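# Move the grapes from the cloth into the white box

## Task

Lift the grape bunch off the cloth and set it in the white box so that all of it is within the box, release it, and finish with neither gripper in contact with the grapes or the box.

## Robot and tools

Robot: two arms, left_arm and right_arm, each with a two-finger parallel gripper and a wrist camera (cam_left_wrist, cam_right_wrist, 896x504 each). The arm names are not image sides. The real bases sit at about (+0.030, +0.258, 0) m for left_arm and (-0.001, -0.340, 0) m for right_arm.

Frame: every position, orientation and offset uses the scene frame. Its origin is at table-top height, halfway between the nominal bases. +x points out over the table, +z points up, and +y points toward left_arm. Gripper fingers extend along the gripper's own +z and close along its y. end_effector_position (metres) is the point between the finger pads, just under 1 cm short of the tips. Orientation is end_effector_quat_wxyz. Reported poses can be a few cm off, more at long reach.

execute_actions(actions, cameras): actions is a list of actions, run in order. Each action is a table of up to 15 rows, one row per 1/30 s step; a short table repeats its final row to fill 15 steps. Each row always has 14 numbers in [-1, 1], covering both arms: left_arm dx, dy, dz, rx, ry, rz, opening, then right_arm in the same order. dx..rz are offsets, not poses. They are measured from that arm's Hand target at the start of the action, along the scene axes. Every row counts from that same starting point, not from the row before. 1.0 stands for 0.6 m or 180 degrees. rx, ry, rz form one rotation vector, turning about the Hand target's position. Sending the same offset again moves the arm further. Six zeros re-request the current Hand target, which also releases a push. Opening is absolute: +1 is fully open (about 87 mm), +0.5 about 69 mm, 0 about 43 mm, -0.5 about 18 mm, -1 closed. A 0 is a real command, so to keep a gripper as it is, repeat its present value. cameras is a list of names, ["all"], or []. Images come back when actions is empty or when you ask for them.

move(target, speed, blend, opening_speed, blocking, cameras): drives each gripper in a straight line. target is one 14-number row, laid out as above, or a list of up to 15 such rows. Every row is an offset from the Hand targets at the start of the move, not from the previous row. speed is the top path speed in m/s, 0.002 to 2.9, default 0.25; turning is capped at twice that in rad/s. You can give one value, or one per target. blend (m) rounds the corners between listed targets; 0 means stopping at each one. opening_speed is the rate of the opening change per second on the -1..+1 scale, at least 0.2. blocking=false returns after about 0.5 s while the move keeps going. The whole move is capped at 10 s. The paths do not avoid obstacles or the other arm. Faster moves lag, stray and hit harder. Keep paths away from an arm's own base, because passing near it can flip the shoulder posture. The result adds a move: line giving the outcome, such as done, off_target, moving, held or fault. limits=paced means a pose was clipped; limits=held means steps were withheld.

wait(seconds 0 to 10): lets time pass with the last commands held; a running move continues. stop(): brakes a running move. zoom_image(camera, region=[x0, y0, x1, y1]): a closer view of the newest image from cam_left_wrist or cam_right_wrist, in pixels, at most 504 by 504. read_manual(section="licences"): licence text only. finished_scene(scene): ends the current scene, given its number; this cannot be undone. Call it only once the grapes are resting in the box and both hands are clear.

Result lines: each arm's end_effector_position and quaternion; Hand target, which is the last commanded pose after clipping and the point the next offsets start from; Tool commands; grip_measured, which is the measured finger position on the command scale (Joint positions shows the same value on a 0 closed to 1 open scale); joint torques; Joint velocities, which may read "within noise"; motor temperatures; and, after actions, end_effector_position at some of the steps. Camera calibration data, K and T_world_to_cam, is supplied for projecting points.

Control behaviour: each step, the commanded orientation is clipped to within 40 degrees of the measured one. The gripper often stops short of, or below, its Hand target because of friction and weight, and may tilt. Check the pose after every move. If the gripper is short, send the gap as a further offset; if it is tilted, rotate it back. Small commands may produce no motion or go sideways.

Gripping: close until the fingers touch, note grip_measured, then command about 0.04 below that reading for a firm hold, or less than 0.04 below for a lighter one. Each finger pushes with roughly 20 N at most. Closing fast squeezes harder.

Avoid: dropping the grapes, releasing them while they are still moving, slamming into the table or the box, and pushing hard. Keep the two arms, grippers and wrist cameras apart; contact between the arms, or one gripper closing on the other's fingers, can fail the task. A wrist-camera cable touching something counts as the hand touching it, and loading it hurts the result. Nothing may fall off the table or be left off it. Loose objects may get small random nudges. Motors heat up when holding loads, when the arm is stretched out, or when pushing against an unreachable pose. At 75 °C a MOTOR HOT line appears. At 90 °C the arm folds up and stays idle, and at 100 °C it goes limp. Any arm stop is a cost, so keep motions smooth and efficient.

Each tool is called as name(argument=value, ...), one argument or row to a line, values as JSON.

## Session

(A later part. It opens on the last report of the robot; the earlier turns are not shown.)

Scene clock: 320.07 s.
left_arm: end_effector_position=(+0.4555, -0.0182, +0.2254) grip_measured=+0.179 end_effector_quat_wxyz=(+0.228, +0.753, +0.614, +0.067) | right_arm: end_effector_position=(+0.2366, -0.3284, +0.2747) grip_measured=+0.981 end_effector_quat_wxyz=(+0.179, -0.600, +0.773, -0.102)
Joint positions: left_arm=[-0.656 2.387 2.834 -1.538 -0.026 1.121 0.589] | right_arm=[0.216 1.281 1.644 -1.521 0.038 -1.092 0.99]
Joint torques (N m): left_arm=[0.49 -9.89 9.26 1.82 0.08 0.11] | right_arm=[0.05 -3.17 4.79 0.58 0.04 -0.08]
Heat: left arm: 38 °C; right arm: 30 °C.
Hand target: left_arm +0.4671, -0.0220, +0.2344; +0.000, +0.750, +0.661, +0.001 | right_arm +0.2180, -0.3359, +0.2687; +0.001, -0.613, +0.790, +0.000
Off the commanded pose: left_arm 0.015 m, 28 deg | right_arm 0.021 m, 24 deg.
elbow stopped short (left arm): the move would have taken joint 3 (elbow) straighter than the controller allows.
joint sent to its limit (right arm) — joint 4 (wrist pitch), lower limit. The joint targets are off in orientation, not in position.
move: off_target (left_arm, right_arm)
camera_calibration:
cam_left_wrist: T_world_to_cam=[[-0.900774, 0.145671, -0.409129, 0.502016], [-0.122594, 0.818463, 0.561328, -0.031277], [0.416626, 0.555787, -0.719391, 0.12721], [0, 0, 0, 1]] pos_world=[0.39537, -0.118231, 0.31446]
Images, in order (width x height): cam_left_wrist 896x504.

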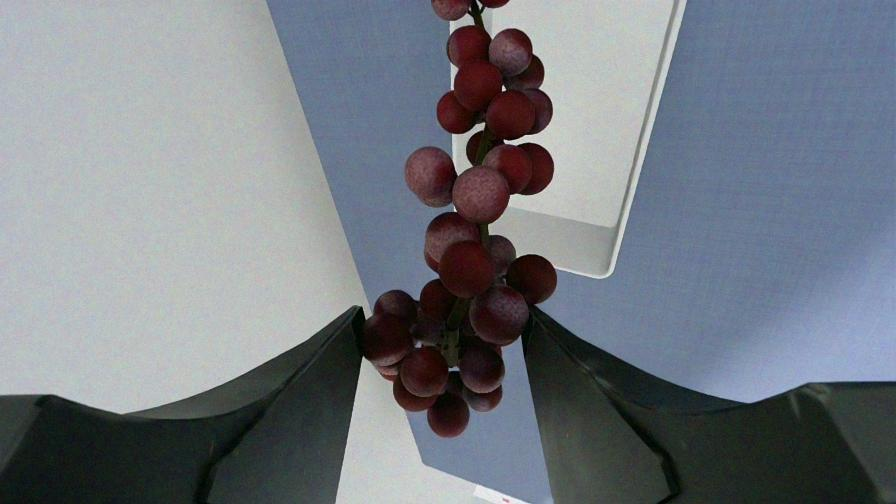

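move(
  target=[0.01,0.0,-0.17,0,0,0,-0.2,0,0,0,0,0,0,1],
  cameras=["cam_left_wrist"],
  speed=0.12,
)

Scene clock: 328.27 s.
left_arm: end_effector_position=(+0.4686, -0.0211, +0.1302) grip_measured=+0.179 end_effector_quat_wxyz=(+0.136, +0.764, +0.630, +0.046) | right_arm: end_effector_position=(+0.2366, -0.3284, +0.2747) grip_measured=+0.981 end_effector_quat_wxyz=(+0.179, -0.600, +0.773, -0.102)
Joint positions: left_arm=[-0.645 2.582 2.837 -1.54 -0.026 1.119 0.589] | right_arm=[0.216 1.281 1.644 -1.521 0.038 -1.092 0.99]
Joint torques (N m): left_arm=[0.69 -10.95 9.22 1.12 0.25 -0.13] | right_arm=[0.06 -3.12 4.78 0.57 0.05 -0.04]
Heat: left arm: 39 °C; right arm: 29 °C.
Hand target: left_arm +0.4732, -0.0219, +0.1323; +0.000, +0.750, +0.661, +0.000 | right_arm +0.2180, -0.3359, +0.2687; +0.001, -0.613, +0.790, +0.000
Off the commanded pose: left_arm 0.005 m, 17 deg | right_arm 0.021 m, 24 deg.
elbow stopped short (left arm): the move would have taken joint 3 (elbow) straighter than the controller allows.
joint sent to its limit (right arm) — joint 4 (wrist pitch), lower limit. The joint targets are off in orientation, not in position.
move: off_target (left_arm, right_arm)
camera_calibration:
cam_left_wrist: T_world_to_cam=[[-0.953292, 0.172105, -0.248222, 0.479418], [-0.0384766, 0.745904, 0.664942, -0.0283146], [0.299589, 0.643434, -0.704442, 0.109683], [0, 0, 0, 1]] pos_world=[0.423077, -0.131964, 0.215095]
Images, in order (width x height): cam_left_wrist 896x504.

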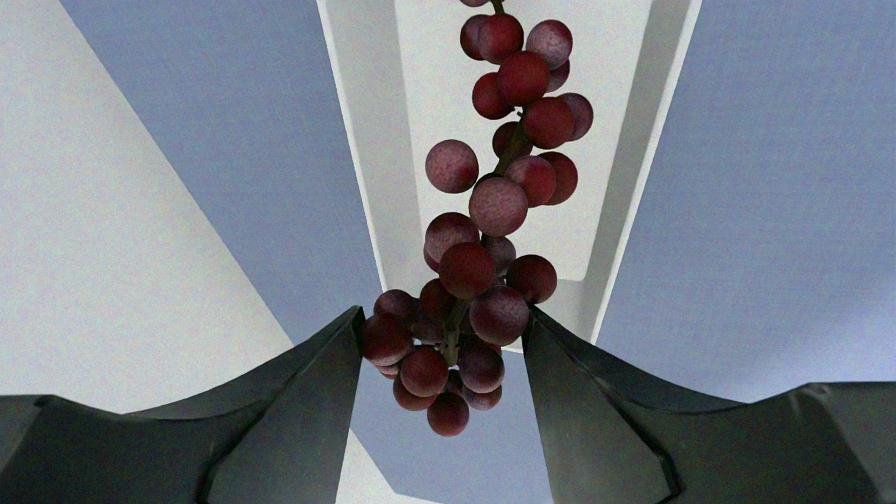

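move(
  target=[
    [-0.01,-0.04,0,0,0,0,-0.2,0,0,0,0,0,0,1],
    [-0.01,-0.04,-0.1,0,0,0,-0.2,0,0,0,0,0,0,1],
  ],
  cameras=["cam_left_wrist"],
  speed=0.08,
)

Scene clock: 342.53 s.
left_arm: end_effector_position=(+0.4625, -0.0400, +0.0734) grip_measured=+0.179 end_effector_quat_wxyz=(+0.099, +0.763, +0.638, +0.032) | right_arm: end_effector_position=(+0.2366, -0.3284, +0.2747) grip_measured=+0.981 end_effector_quat_wxyz=(+0.179, -0.600, +0.773, -0.102)
Joint positions: left_arm=[-0.678 2.7 2.845 -1.509 -0.025 1.069 0.589] | right_arm=[0.216 1.281 1.644 -1.521 0.038 -1.092 0.99]
Joint torques (N m): left_arm=[0.35 -11.32 8.8 1.13 0.31 -0.15] | right_arm=[-0.01 -3.11 4.77 0.59 0.04 -0.04]
Heat: left arm: 40 °C; right arm: 29 °C.
Hand target: left_arm +0.4672, -0.0460, +0.0723; +0.000, +0.750, +0.661, +0.000 | right_arm +0.2180, -0.3359, +0.2687; +0.001, -0.613, +0.790, +0.000
Off the commanded pose: left_arm 0.008 m, 12 deg | right_arm 0.021 m, 24 deg.
elbow stopped short (left arm): the move would have taken joint 3 (elbow) straighter than the controller allows.
joint sent to its limit (right arm) — joint 4 (wrist pitch), lower limit. The joint targets are off in orientation, not in position.
move: off_target (left_arm, right_arm)
camera_calibration:
cam_left_wrist: T_world_to_cam=[[-0.97059, 0.166469, -0.173905, 0.465084], [-0.00102489, 0.719518, 0.694473, 0.00273007], [0.240735, 0.674227, -0.698187, 0.111626], [0, 0, 0, 1]] pos_world=[0.424537, -0.154647, 0.15692]
Images, in order (width x height): cam_left_wrist 896x504.

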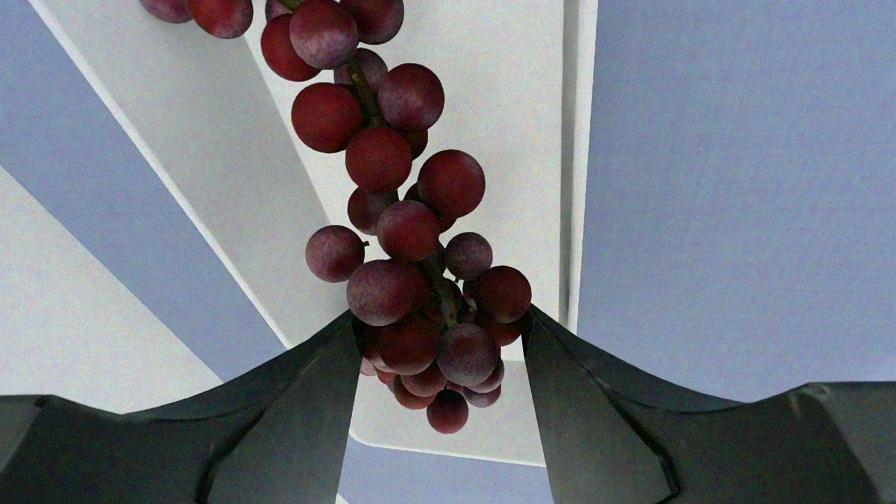

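move(
  target=[0,0,0.0,0,0,0,-0.2,-0.03,0.05,0.02,0,0,0.6,1],
  cameras=["all"],
  speed=0.7,
)

Scene clock: 361.10 s.
left_arm: end_effector_position=(+0.4625, -0.0400, +0.0734) grip_measured=+0.179 end_effector_quat_wxyz=(+0.099, +0.763, +0.638, +0.032) | right_arm: end_effector_position=(+0.2109, -0.2963, +0.2909) grip_measured=+0.981 end_effector_quat_wxyz=(-0.045, +0.934, -0.217, +0.281)
Joint positions: left_arm=[-0.678 2.7 2.845 -1.509 -0.025 1.069 0.589] | right_arm=[0.658 0.989 1.384 -1.521 0.38 -2.096 0.991]
Joint torques (N m): left_arm=[0.28 -11.36 8.76 1.13 0.32 -0.15] | right_arm=[1.05 -0.12 4.68 0.56 0.3 -0.07]
Motor temperatures (°C): left_arm=[15 41 39 25 18 16 19] | right_arm=[19 28 25 18 20 18 17]
Heat: left arm: 41 °C; right arm: 28 °C.
Hand target: left_arm +0.4672, -0.0460, +0.0723; +0.000, +0.750, +0.661, +0.000 | right_arm +0.2000, -0.3059, +0.2806; -0.005, +1.000, +0.007, +0.027
Off the commanded pose: left_arm 0.008 m, 12 deg | right_arm 0.018 m, 44 deg; orientation clipped.
elbow stopped short (left arm): the move would have taken joint 3 (elbow) straighter than the controller allows.
joint sent to its limit (right arm) — joint 4 (wrist pitch), lower limit; joint 6 (wrist roll), lower limit. The joint targets are off in orientation, not in position.
move: off_target (left_arm, right_arm); limits=paced
camera_calibration:
cam_left_wrist: T_world_to_cam=[[-0.97059, 0.166469, -0.173905, 0.465084], [-0.00102489, 0.719518, 0.694473, 0.00273007], [0.240735, 0.674227, -0.698187, 0.111626], [0, 0, 0, 1]] pos_world=[0.424537, -0.154647, 0.15692]
cam_right_wrist: T_world_to_cam=[[0.365149, 0.913958, 0.177051, 0.13754], [0.0732867, -0.217814, 0.973235, -0.341811], [0.92806, -0.342401, -0.146515, -0.105271], [0, 0, 0, 1]] pos_world=[0.0725254, -0.236201, 0.292887]

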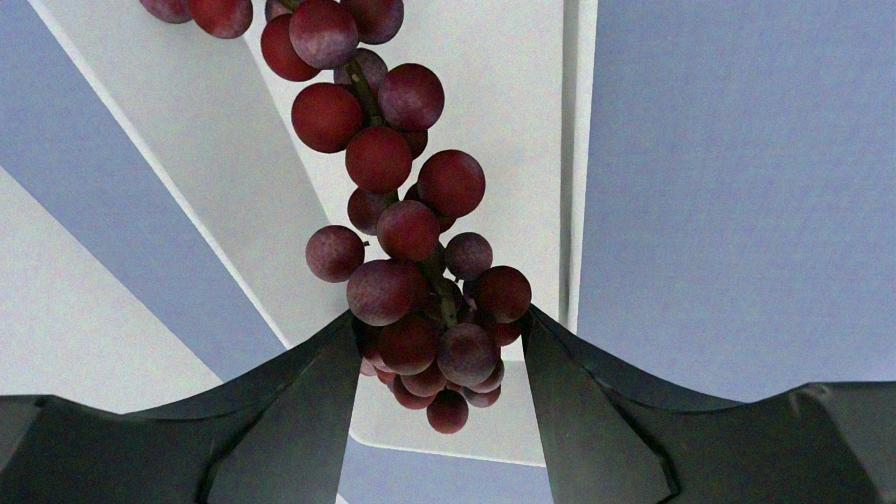

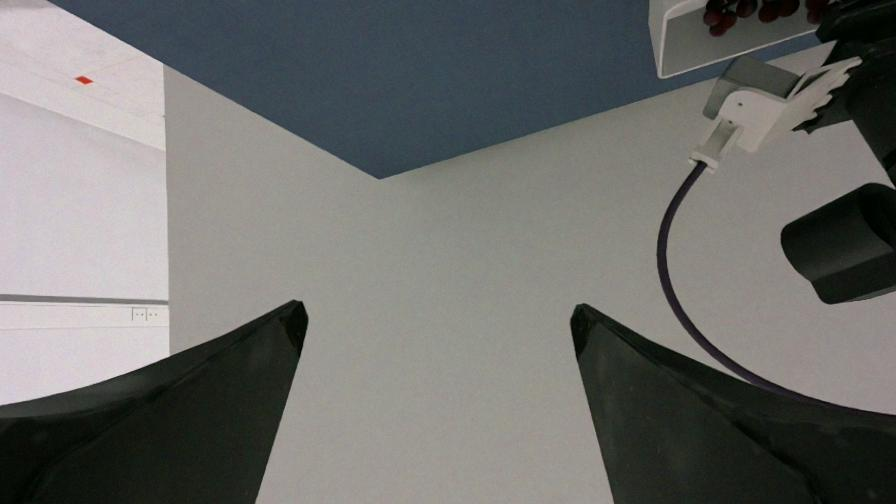

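zoom_image(
  camera="cam_right_wrist",
  region=[600, 0, 896, 166],
)

Scaled by 1.703 from the camera's 896x504 image, which has a finer 1280x720 frame.

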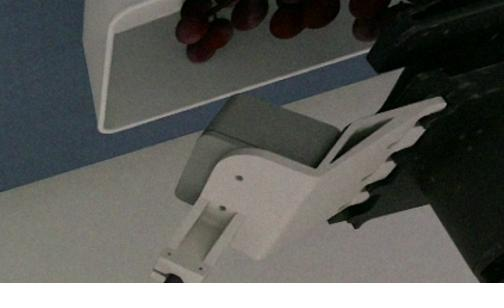

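move(
  target=[-0.01,-0.006,-0.055,0,0,0,-0.2,0,0,0,0,0,0,1],
  cameras=["all"],
  speed=0.06,
)

Scene clock: 372.93 s.
left_arm: end_effector_position=(+0.4646, -0.0450, +0.0498) grip_measured=+0.178 end_effector_quat_wxyz=(+0.091, +0.759, +0.644, +0.029) | right_arm: end_effector_position=(+0.2109, -0.2963, +0.2910) grip_measured=+0.981 end_effector_quat_wxyz=(-0.044, +0.934, -0.217, +0.281)
Joint positions: left_arm=[-0.682 2.75 2.848 -1.479 -0.024 1.051 0.589] | right_arm=[0.658 0.989 1.384 -1.521 0.381 -2.096 0.991]
Joint torques (N m): left_arm=[-0.25 -10.37 8.44 0.82 0.34 -0.19] | right_arm=[0.98 -0.13 4.57 0.56 0.29 -0.08]
Heat: left arm: 43 °C; right arm: 28 °C.
Hand target: left_arm +0.4611, -0.0496, +0.0392; +0.000, +0.751, +0.661, +0.000 | right_arm +0.2000, -0.3059, +0.2806; -0.005, +1.000, +0.007, +0.027
Off the commanded pose: left_arm 0.012 m, 11 deg | right_arm 0.018 m, 40 deg; orientation clipped.
elbow stopped short (left arm): the move would have taken joint 3 (elbow) straighter than the controller allows.
joint sent to its limit (right arm) — joint 4 (wrist pitch), lower limit; joint 6 (wrist roll), lower limit. The joint targets are off in orientation, not in position.
move: off_target (left_arm, right_arm); limits=paced
camera_calibration:
cam_left_wrist: T_world_to_cam=[[-0.975272, 0.15471, -0.157826, 0.464773], [0.000137601, 0.714547, 0.699588, 0.0217405], [0.221007, 0.682267, -0.696899, 0.10745], [0, 0, 0, 1]] pos_world=[0.42953, -0.160749, 0.133026]
cam_right_wrist: T_world_to_cam=[[0.36499, 0.914083, 0.176734, 0.137729], [0.0728671, -0.217295, 0.973382, -0.341727], [0.928156, -0.342397, -0.145917, -0.105579], [0, 0, 0, 1]] pos_world=[0.0726246, -0.236301, 0.292883]

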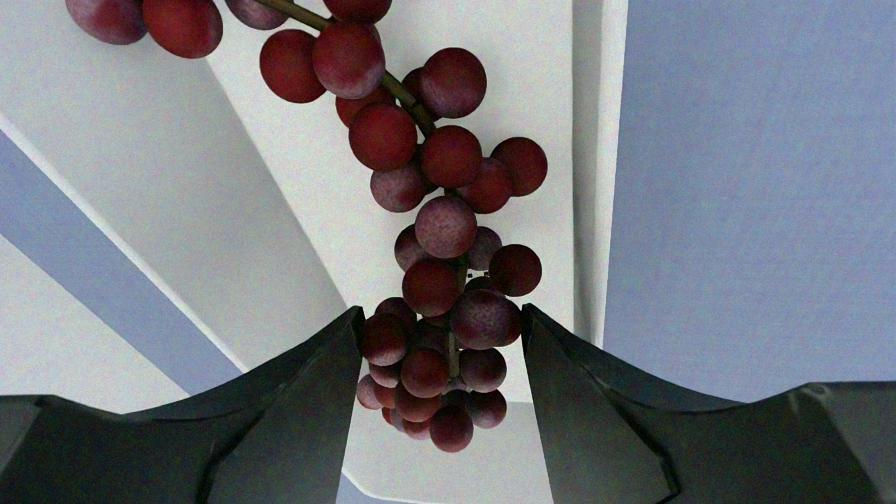

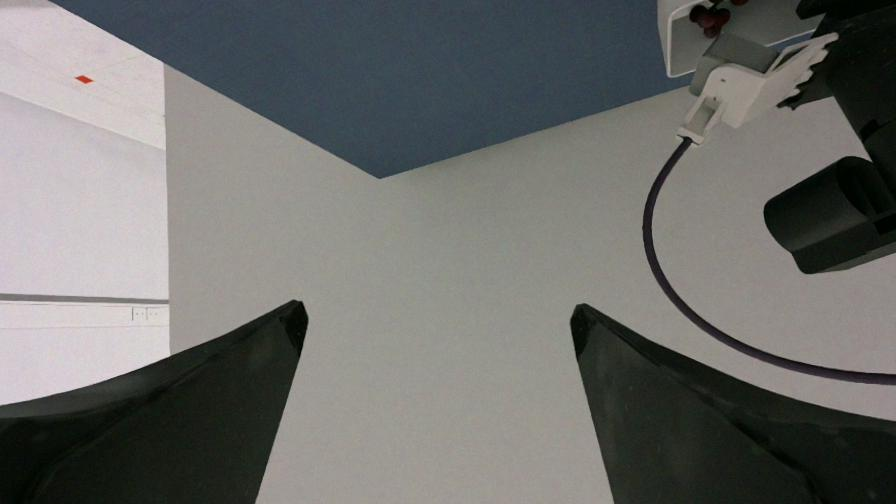

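move(
  target=[0,0,-0.0,0,0,0,0.5,0,0,0,0,0,0,1],
  cameras=["cam_left_wrist"],
  opening_speed=0.6,
)

move(
  target=[0,0,0.17,0,0,0,0.5,0,0,0,0,0,0,1],
  cameras=["all"],
  speed=0.12,
)

Scene clock: 383.47 s.
left_arm: end_effector_position=(+0.4641, -0.0447, +0.0465) grip_measured=+0.500 end_effector_quat_wxyz=(+0.088, +0.758, +0.646, +0.028) | right_arm: end_effector_position=(+0.2109, -0.2963, +0.2910) grip_measured=+0.981 end_effector_quat_wxyz=(-0.044, +0.934, -0.217, +0.281)
Joint positions: left_arm=[-0.682 2.757 2.848 -1.479 -0.024 1.047 0.75] | right_arm=[0.658 0.989 1.384 -1.521 0.381 -2.096 0.991]
Joint torques (N m): left_arm=[-0.23 -10.91 8.46 0.82 0.34 -0.13] | right_arm=[1.03 -0.21 4.46 0.57 0.26 -0.07]
Heat: left arm: 43 °C; right arm: 27 °C.
Hand target: left_arm +0.4611, -0.0496, +0.0391; +0.000, +0.750, +0.661, +0.000 | right_arm +0.2000, -0.3059, +0.2806; -0.005, +1.000, +0.007, +0.027
Off the commanded pose: left_arm 0.009 m, 11 deg | right_arm 0.018 m, 40 deg.
elbow stopped short (left arm): the move would have taken joint 3 (elbow) straighter than the controller allows.
joint sent to its limit (right arm) — joint 4 (wrist pitch), lower limit; joint 6 (wrist roll), lower limit. The joint targets are off in orientation, not in position.
move: off_target (left_arm, right_arm)
camera_calibration:
cam_left_wrist: T_world_to_cam=[[-0.976855, 0.15052, -0.151981, 0.463972], [0.00055164, 0.712285, 0.70189, 0.0234192], [0.213902, 0.685561, -0.695882, 0.108425], [0, 0, 0, 1]] pos_world=[0.430028, -0.16085, 0.129528]
Images, in order (width x height): cam_left_wrist 896x504.

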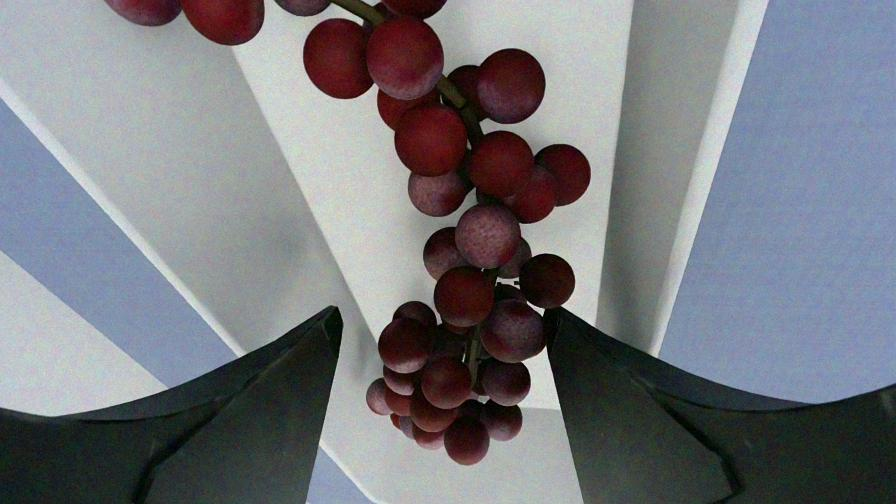

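Scene clock: 384.73 s.
left_arm: end_effector_position=(+0.4600, -0.0442, +0.1070) grip_measured=+0.500 end_effector_quat_wxyz=(+0.131, +0.755, +0.641, +0.036) | right_arm: end_effector_position=(+0.2109, -0.2963, +0.2910) grip_measured=+0.981 end_effector_quat_wxyz=(-0.044, +0.934, -0.217, +0.281)
Joint positions: left_arm=[-0.686 2.635 2.848 -1.512 -0.024 1.047 0.75] | right_arm=[0.658 0.989 1.384 -1.521 0.381 -2.096 0.991]
Joint torques (N m): left_arm=[-0.1 -16.73 8.35 1.07 0.24 0.12] | right_arm=[1.02 -0.18 4.56 0.54 0.28 -0.08]
Heat: left arm: 44 °C; right arm: 27 °C.
Hand target: left_arm +0.4611, -0.0496, +0.1411; +0.000, +0.750, +0.661, +0.000 | right_arm +0.2000, -0.3059, +0.2806; -0.005, +1.000, +0.007, +0.027
Off the commanded pose: left_arm 0.035 m, 16 deg | right_arm 0.018 m, 40 deg.
elbow stopped short (left arm): the move would have taken joint 3 (elbow) straighter than the controller allows.
joint sent to its limit (right arm) — joint 4 (wrist pitch), lower limit; joint 6 (wrist roll), lower limit. The joint targets are off in orientation, not in position.
move: off_target (left_arm, right_arm)
camera_calibration:
cam_left_wrist: T_world_to_cam=[[-0.963165, 0.144654, -0.22669, 0.470426], [-0.0425088, 0.750493, 0.65951, 0.00662553], [0.26553, 0.644853, -0.716699, 0.127717], [0, 0, 0, 1]] pos_world=[0.419467, -0.15538, 0.193806]
cam_right_wrist: T_world_to_cam=[[0.36499, 0.914083, 0.176734, 0.137729], [0.0728671, -0.217295, 0.973382, -0.341727], [0.928156, -0.342397, -0.145917, -0.105579], [0, 0, 0, 1]] pos_world=[0.0726246, -0.236301, 0.292883]

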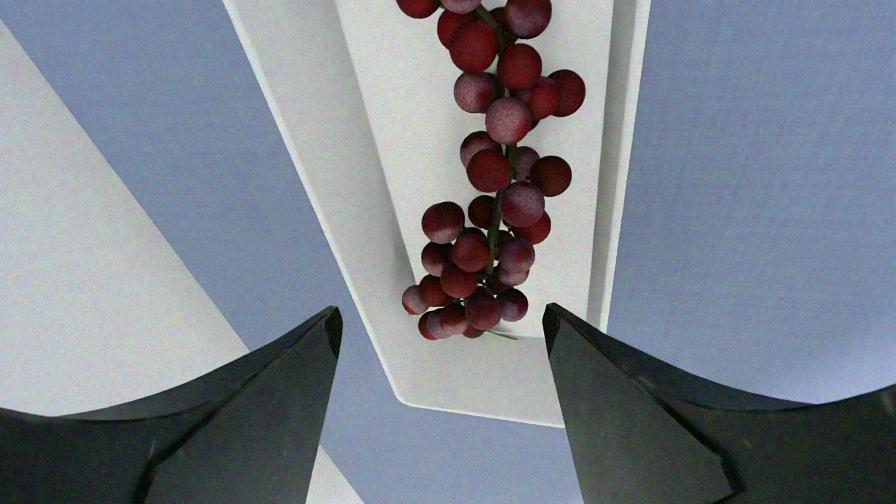

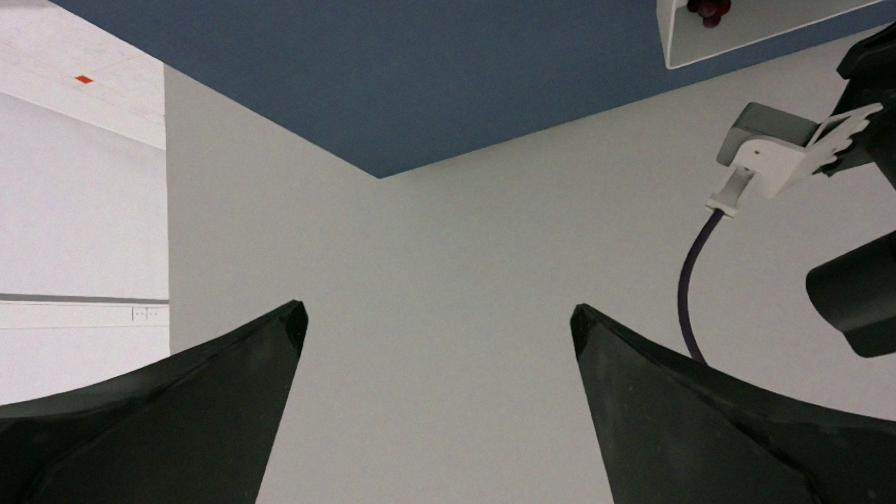

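Entire bunch is inside.

finished_scene(
  scene=2,
)

The scene is finished: the task was done.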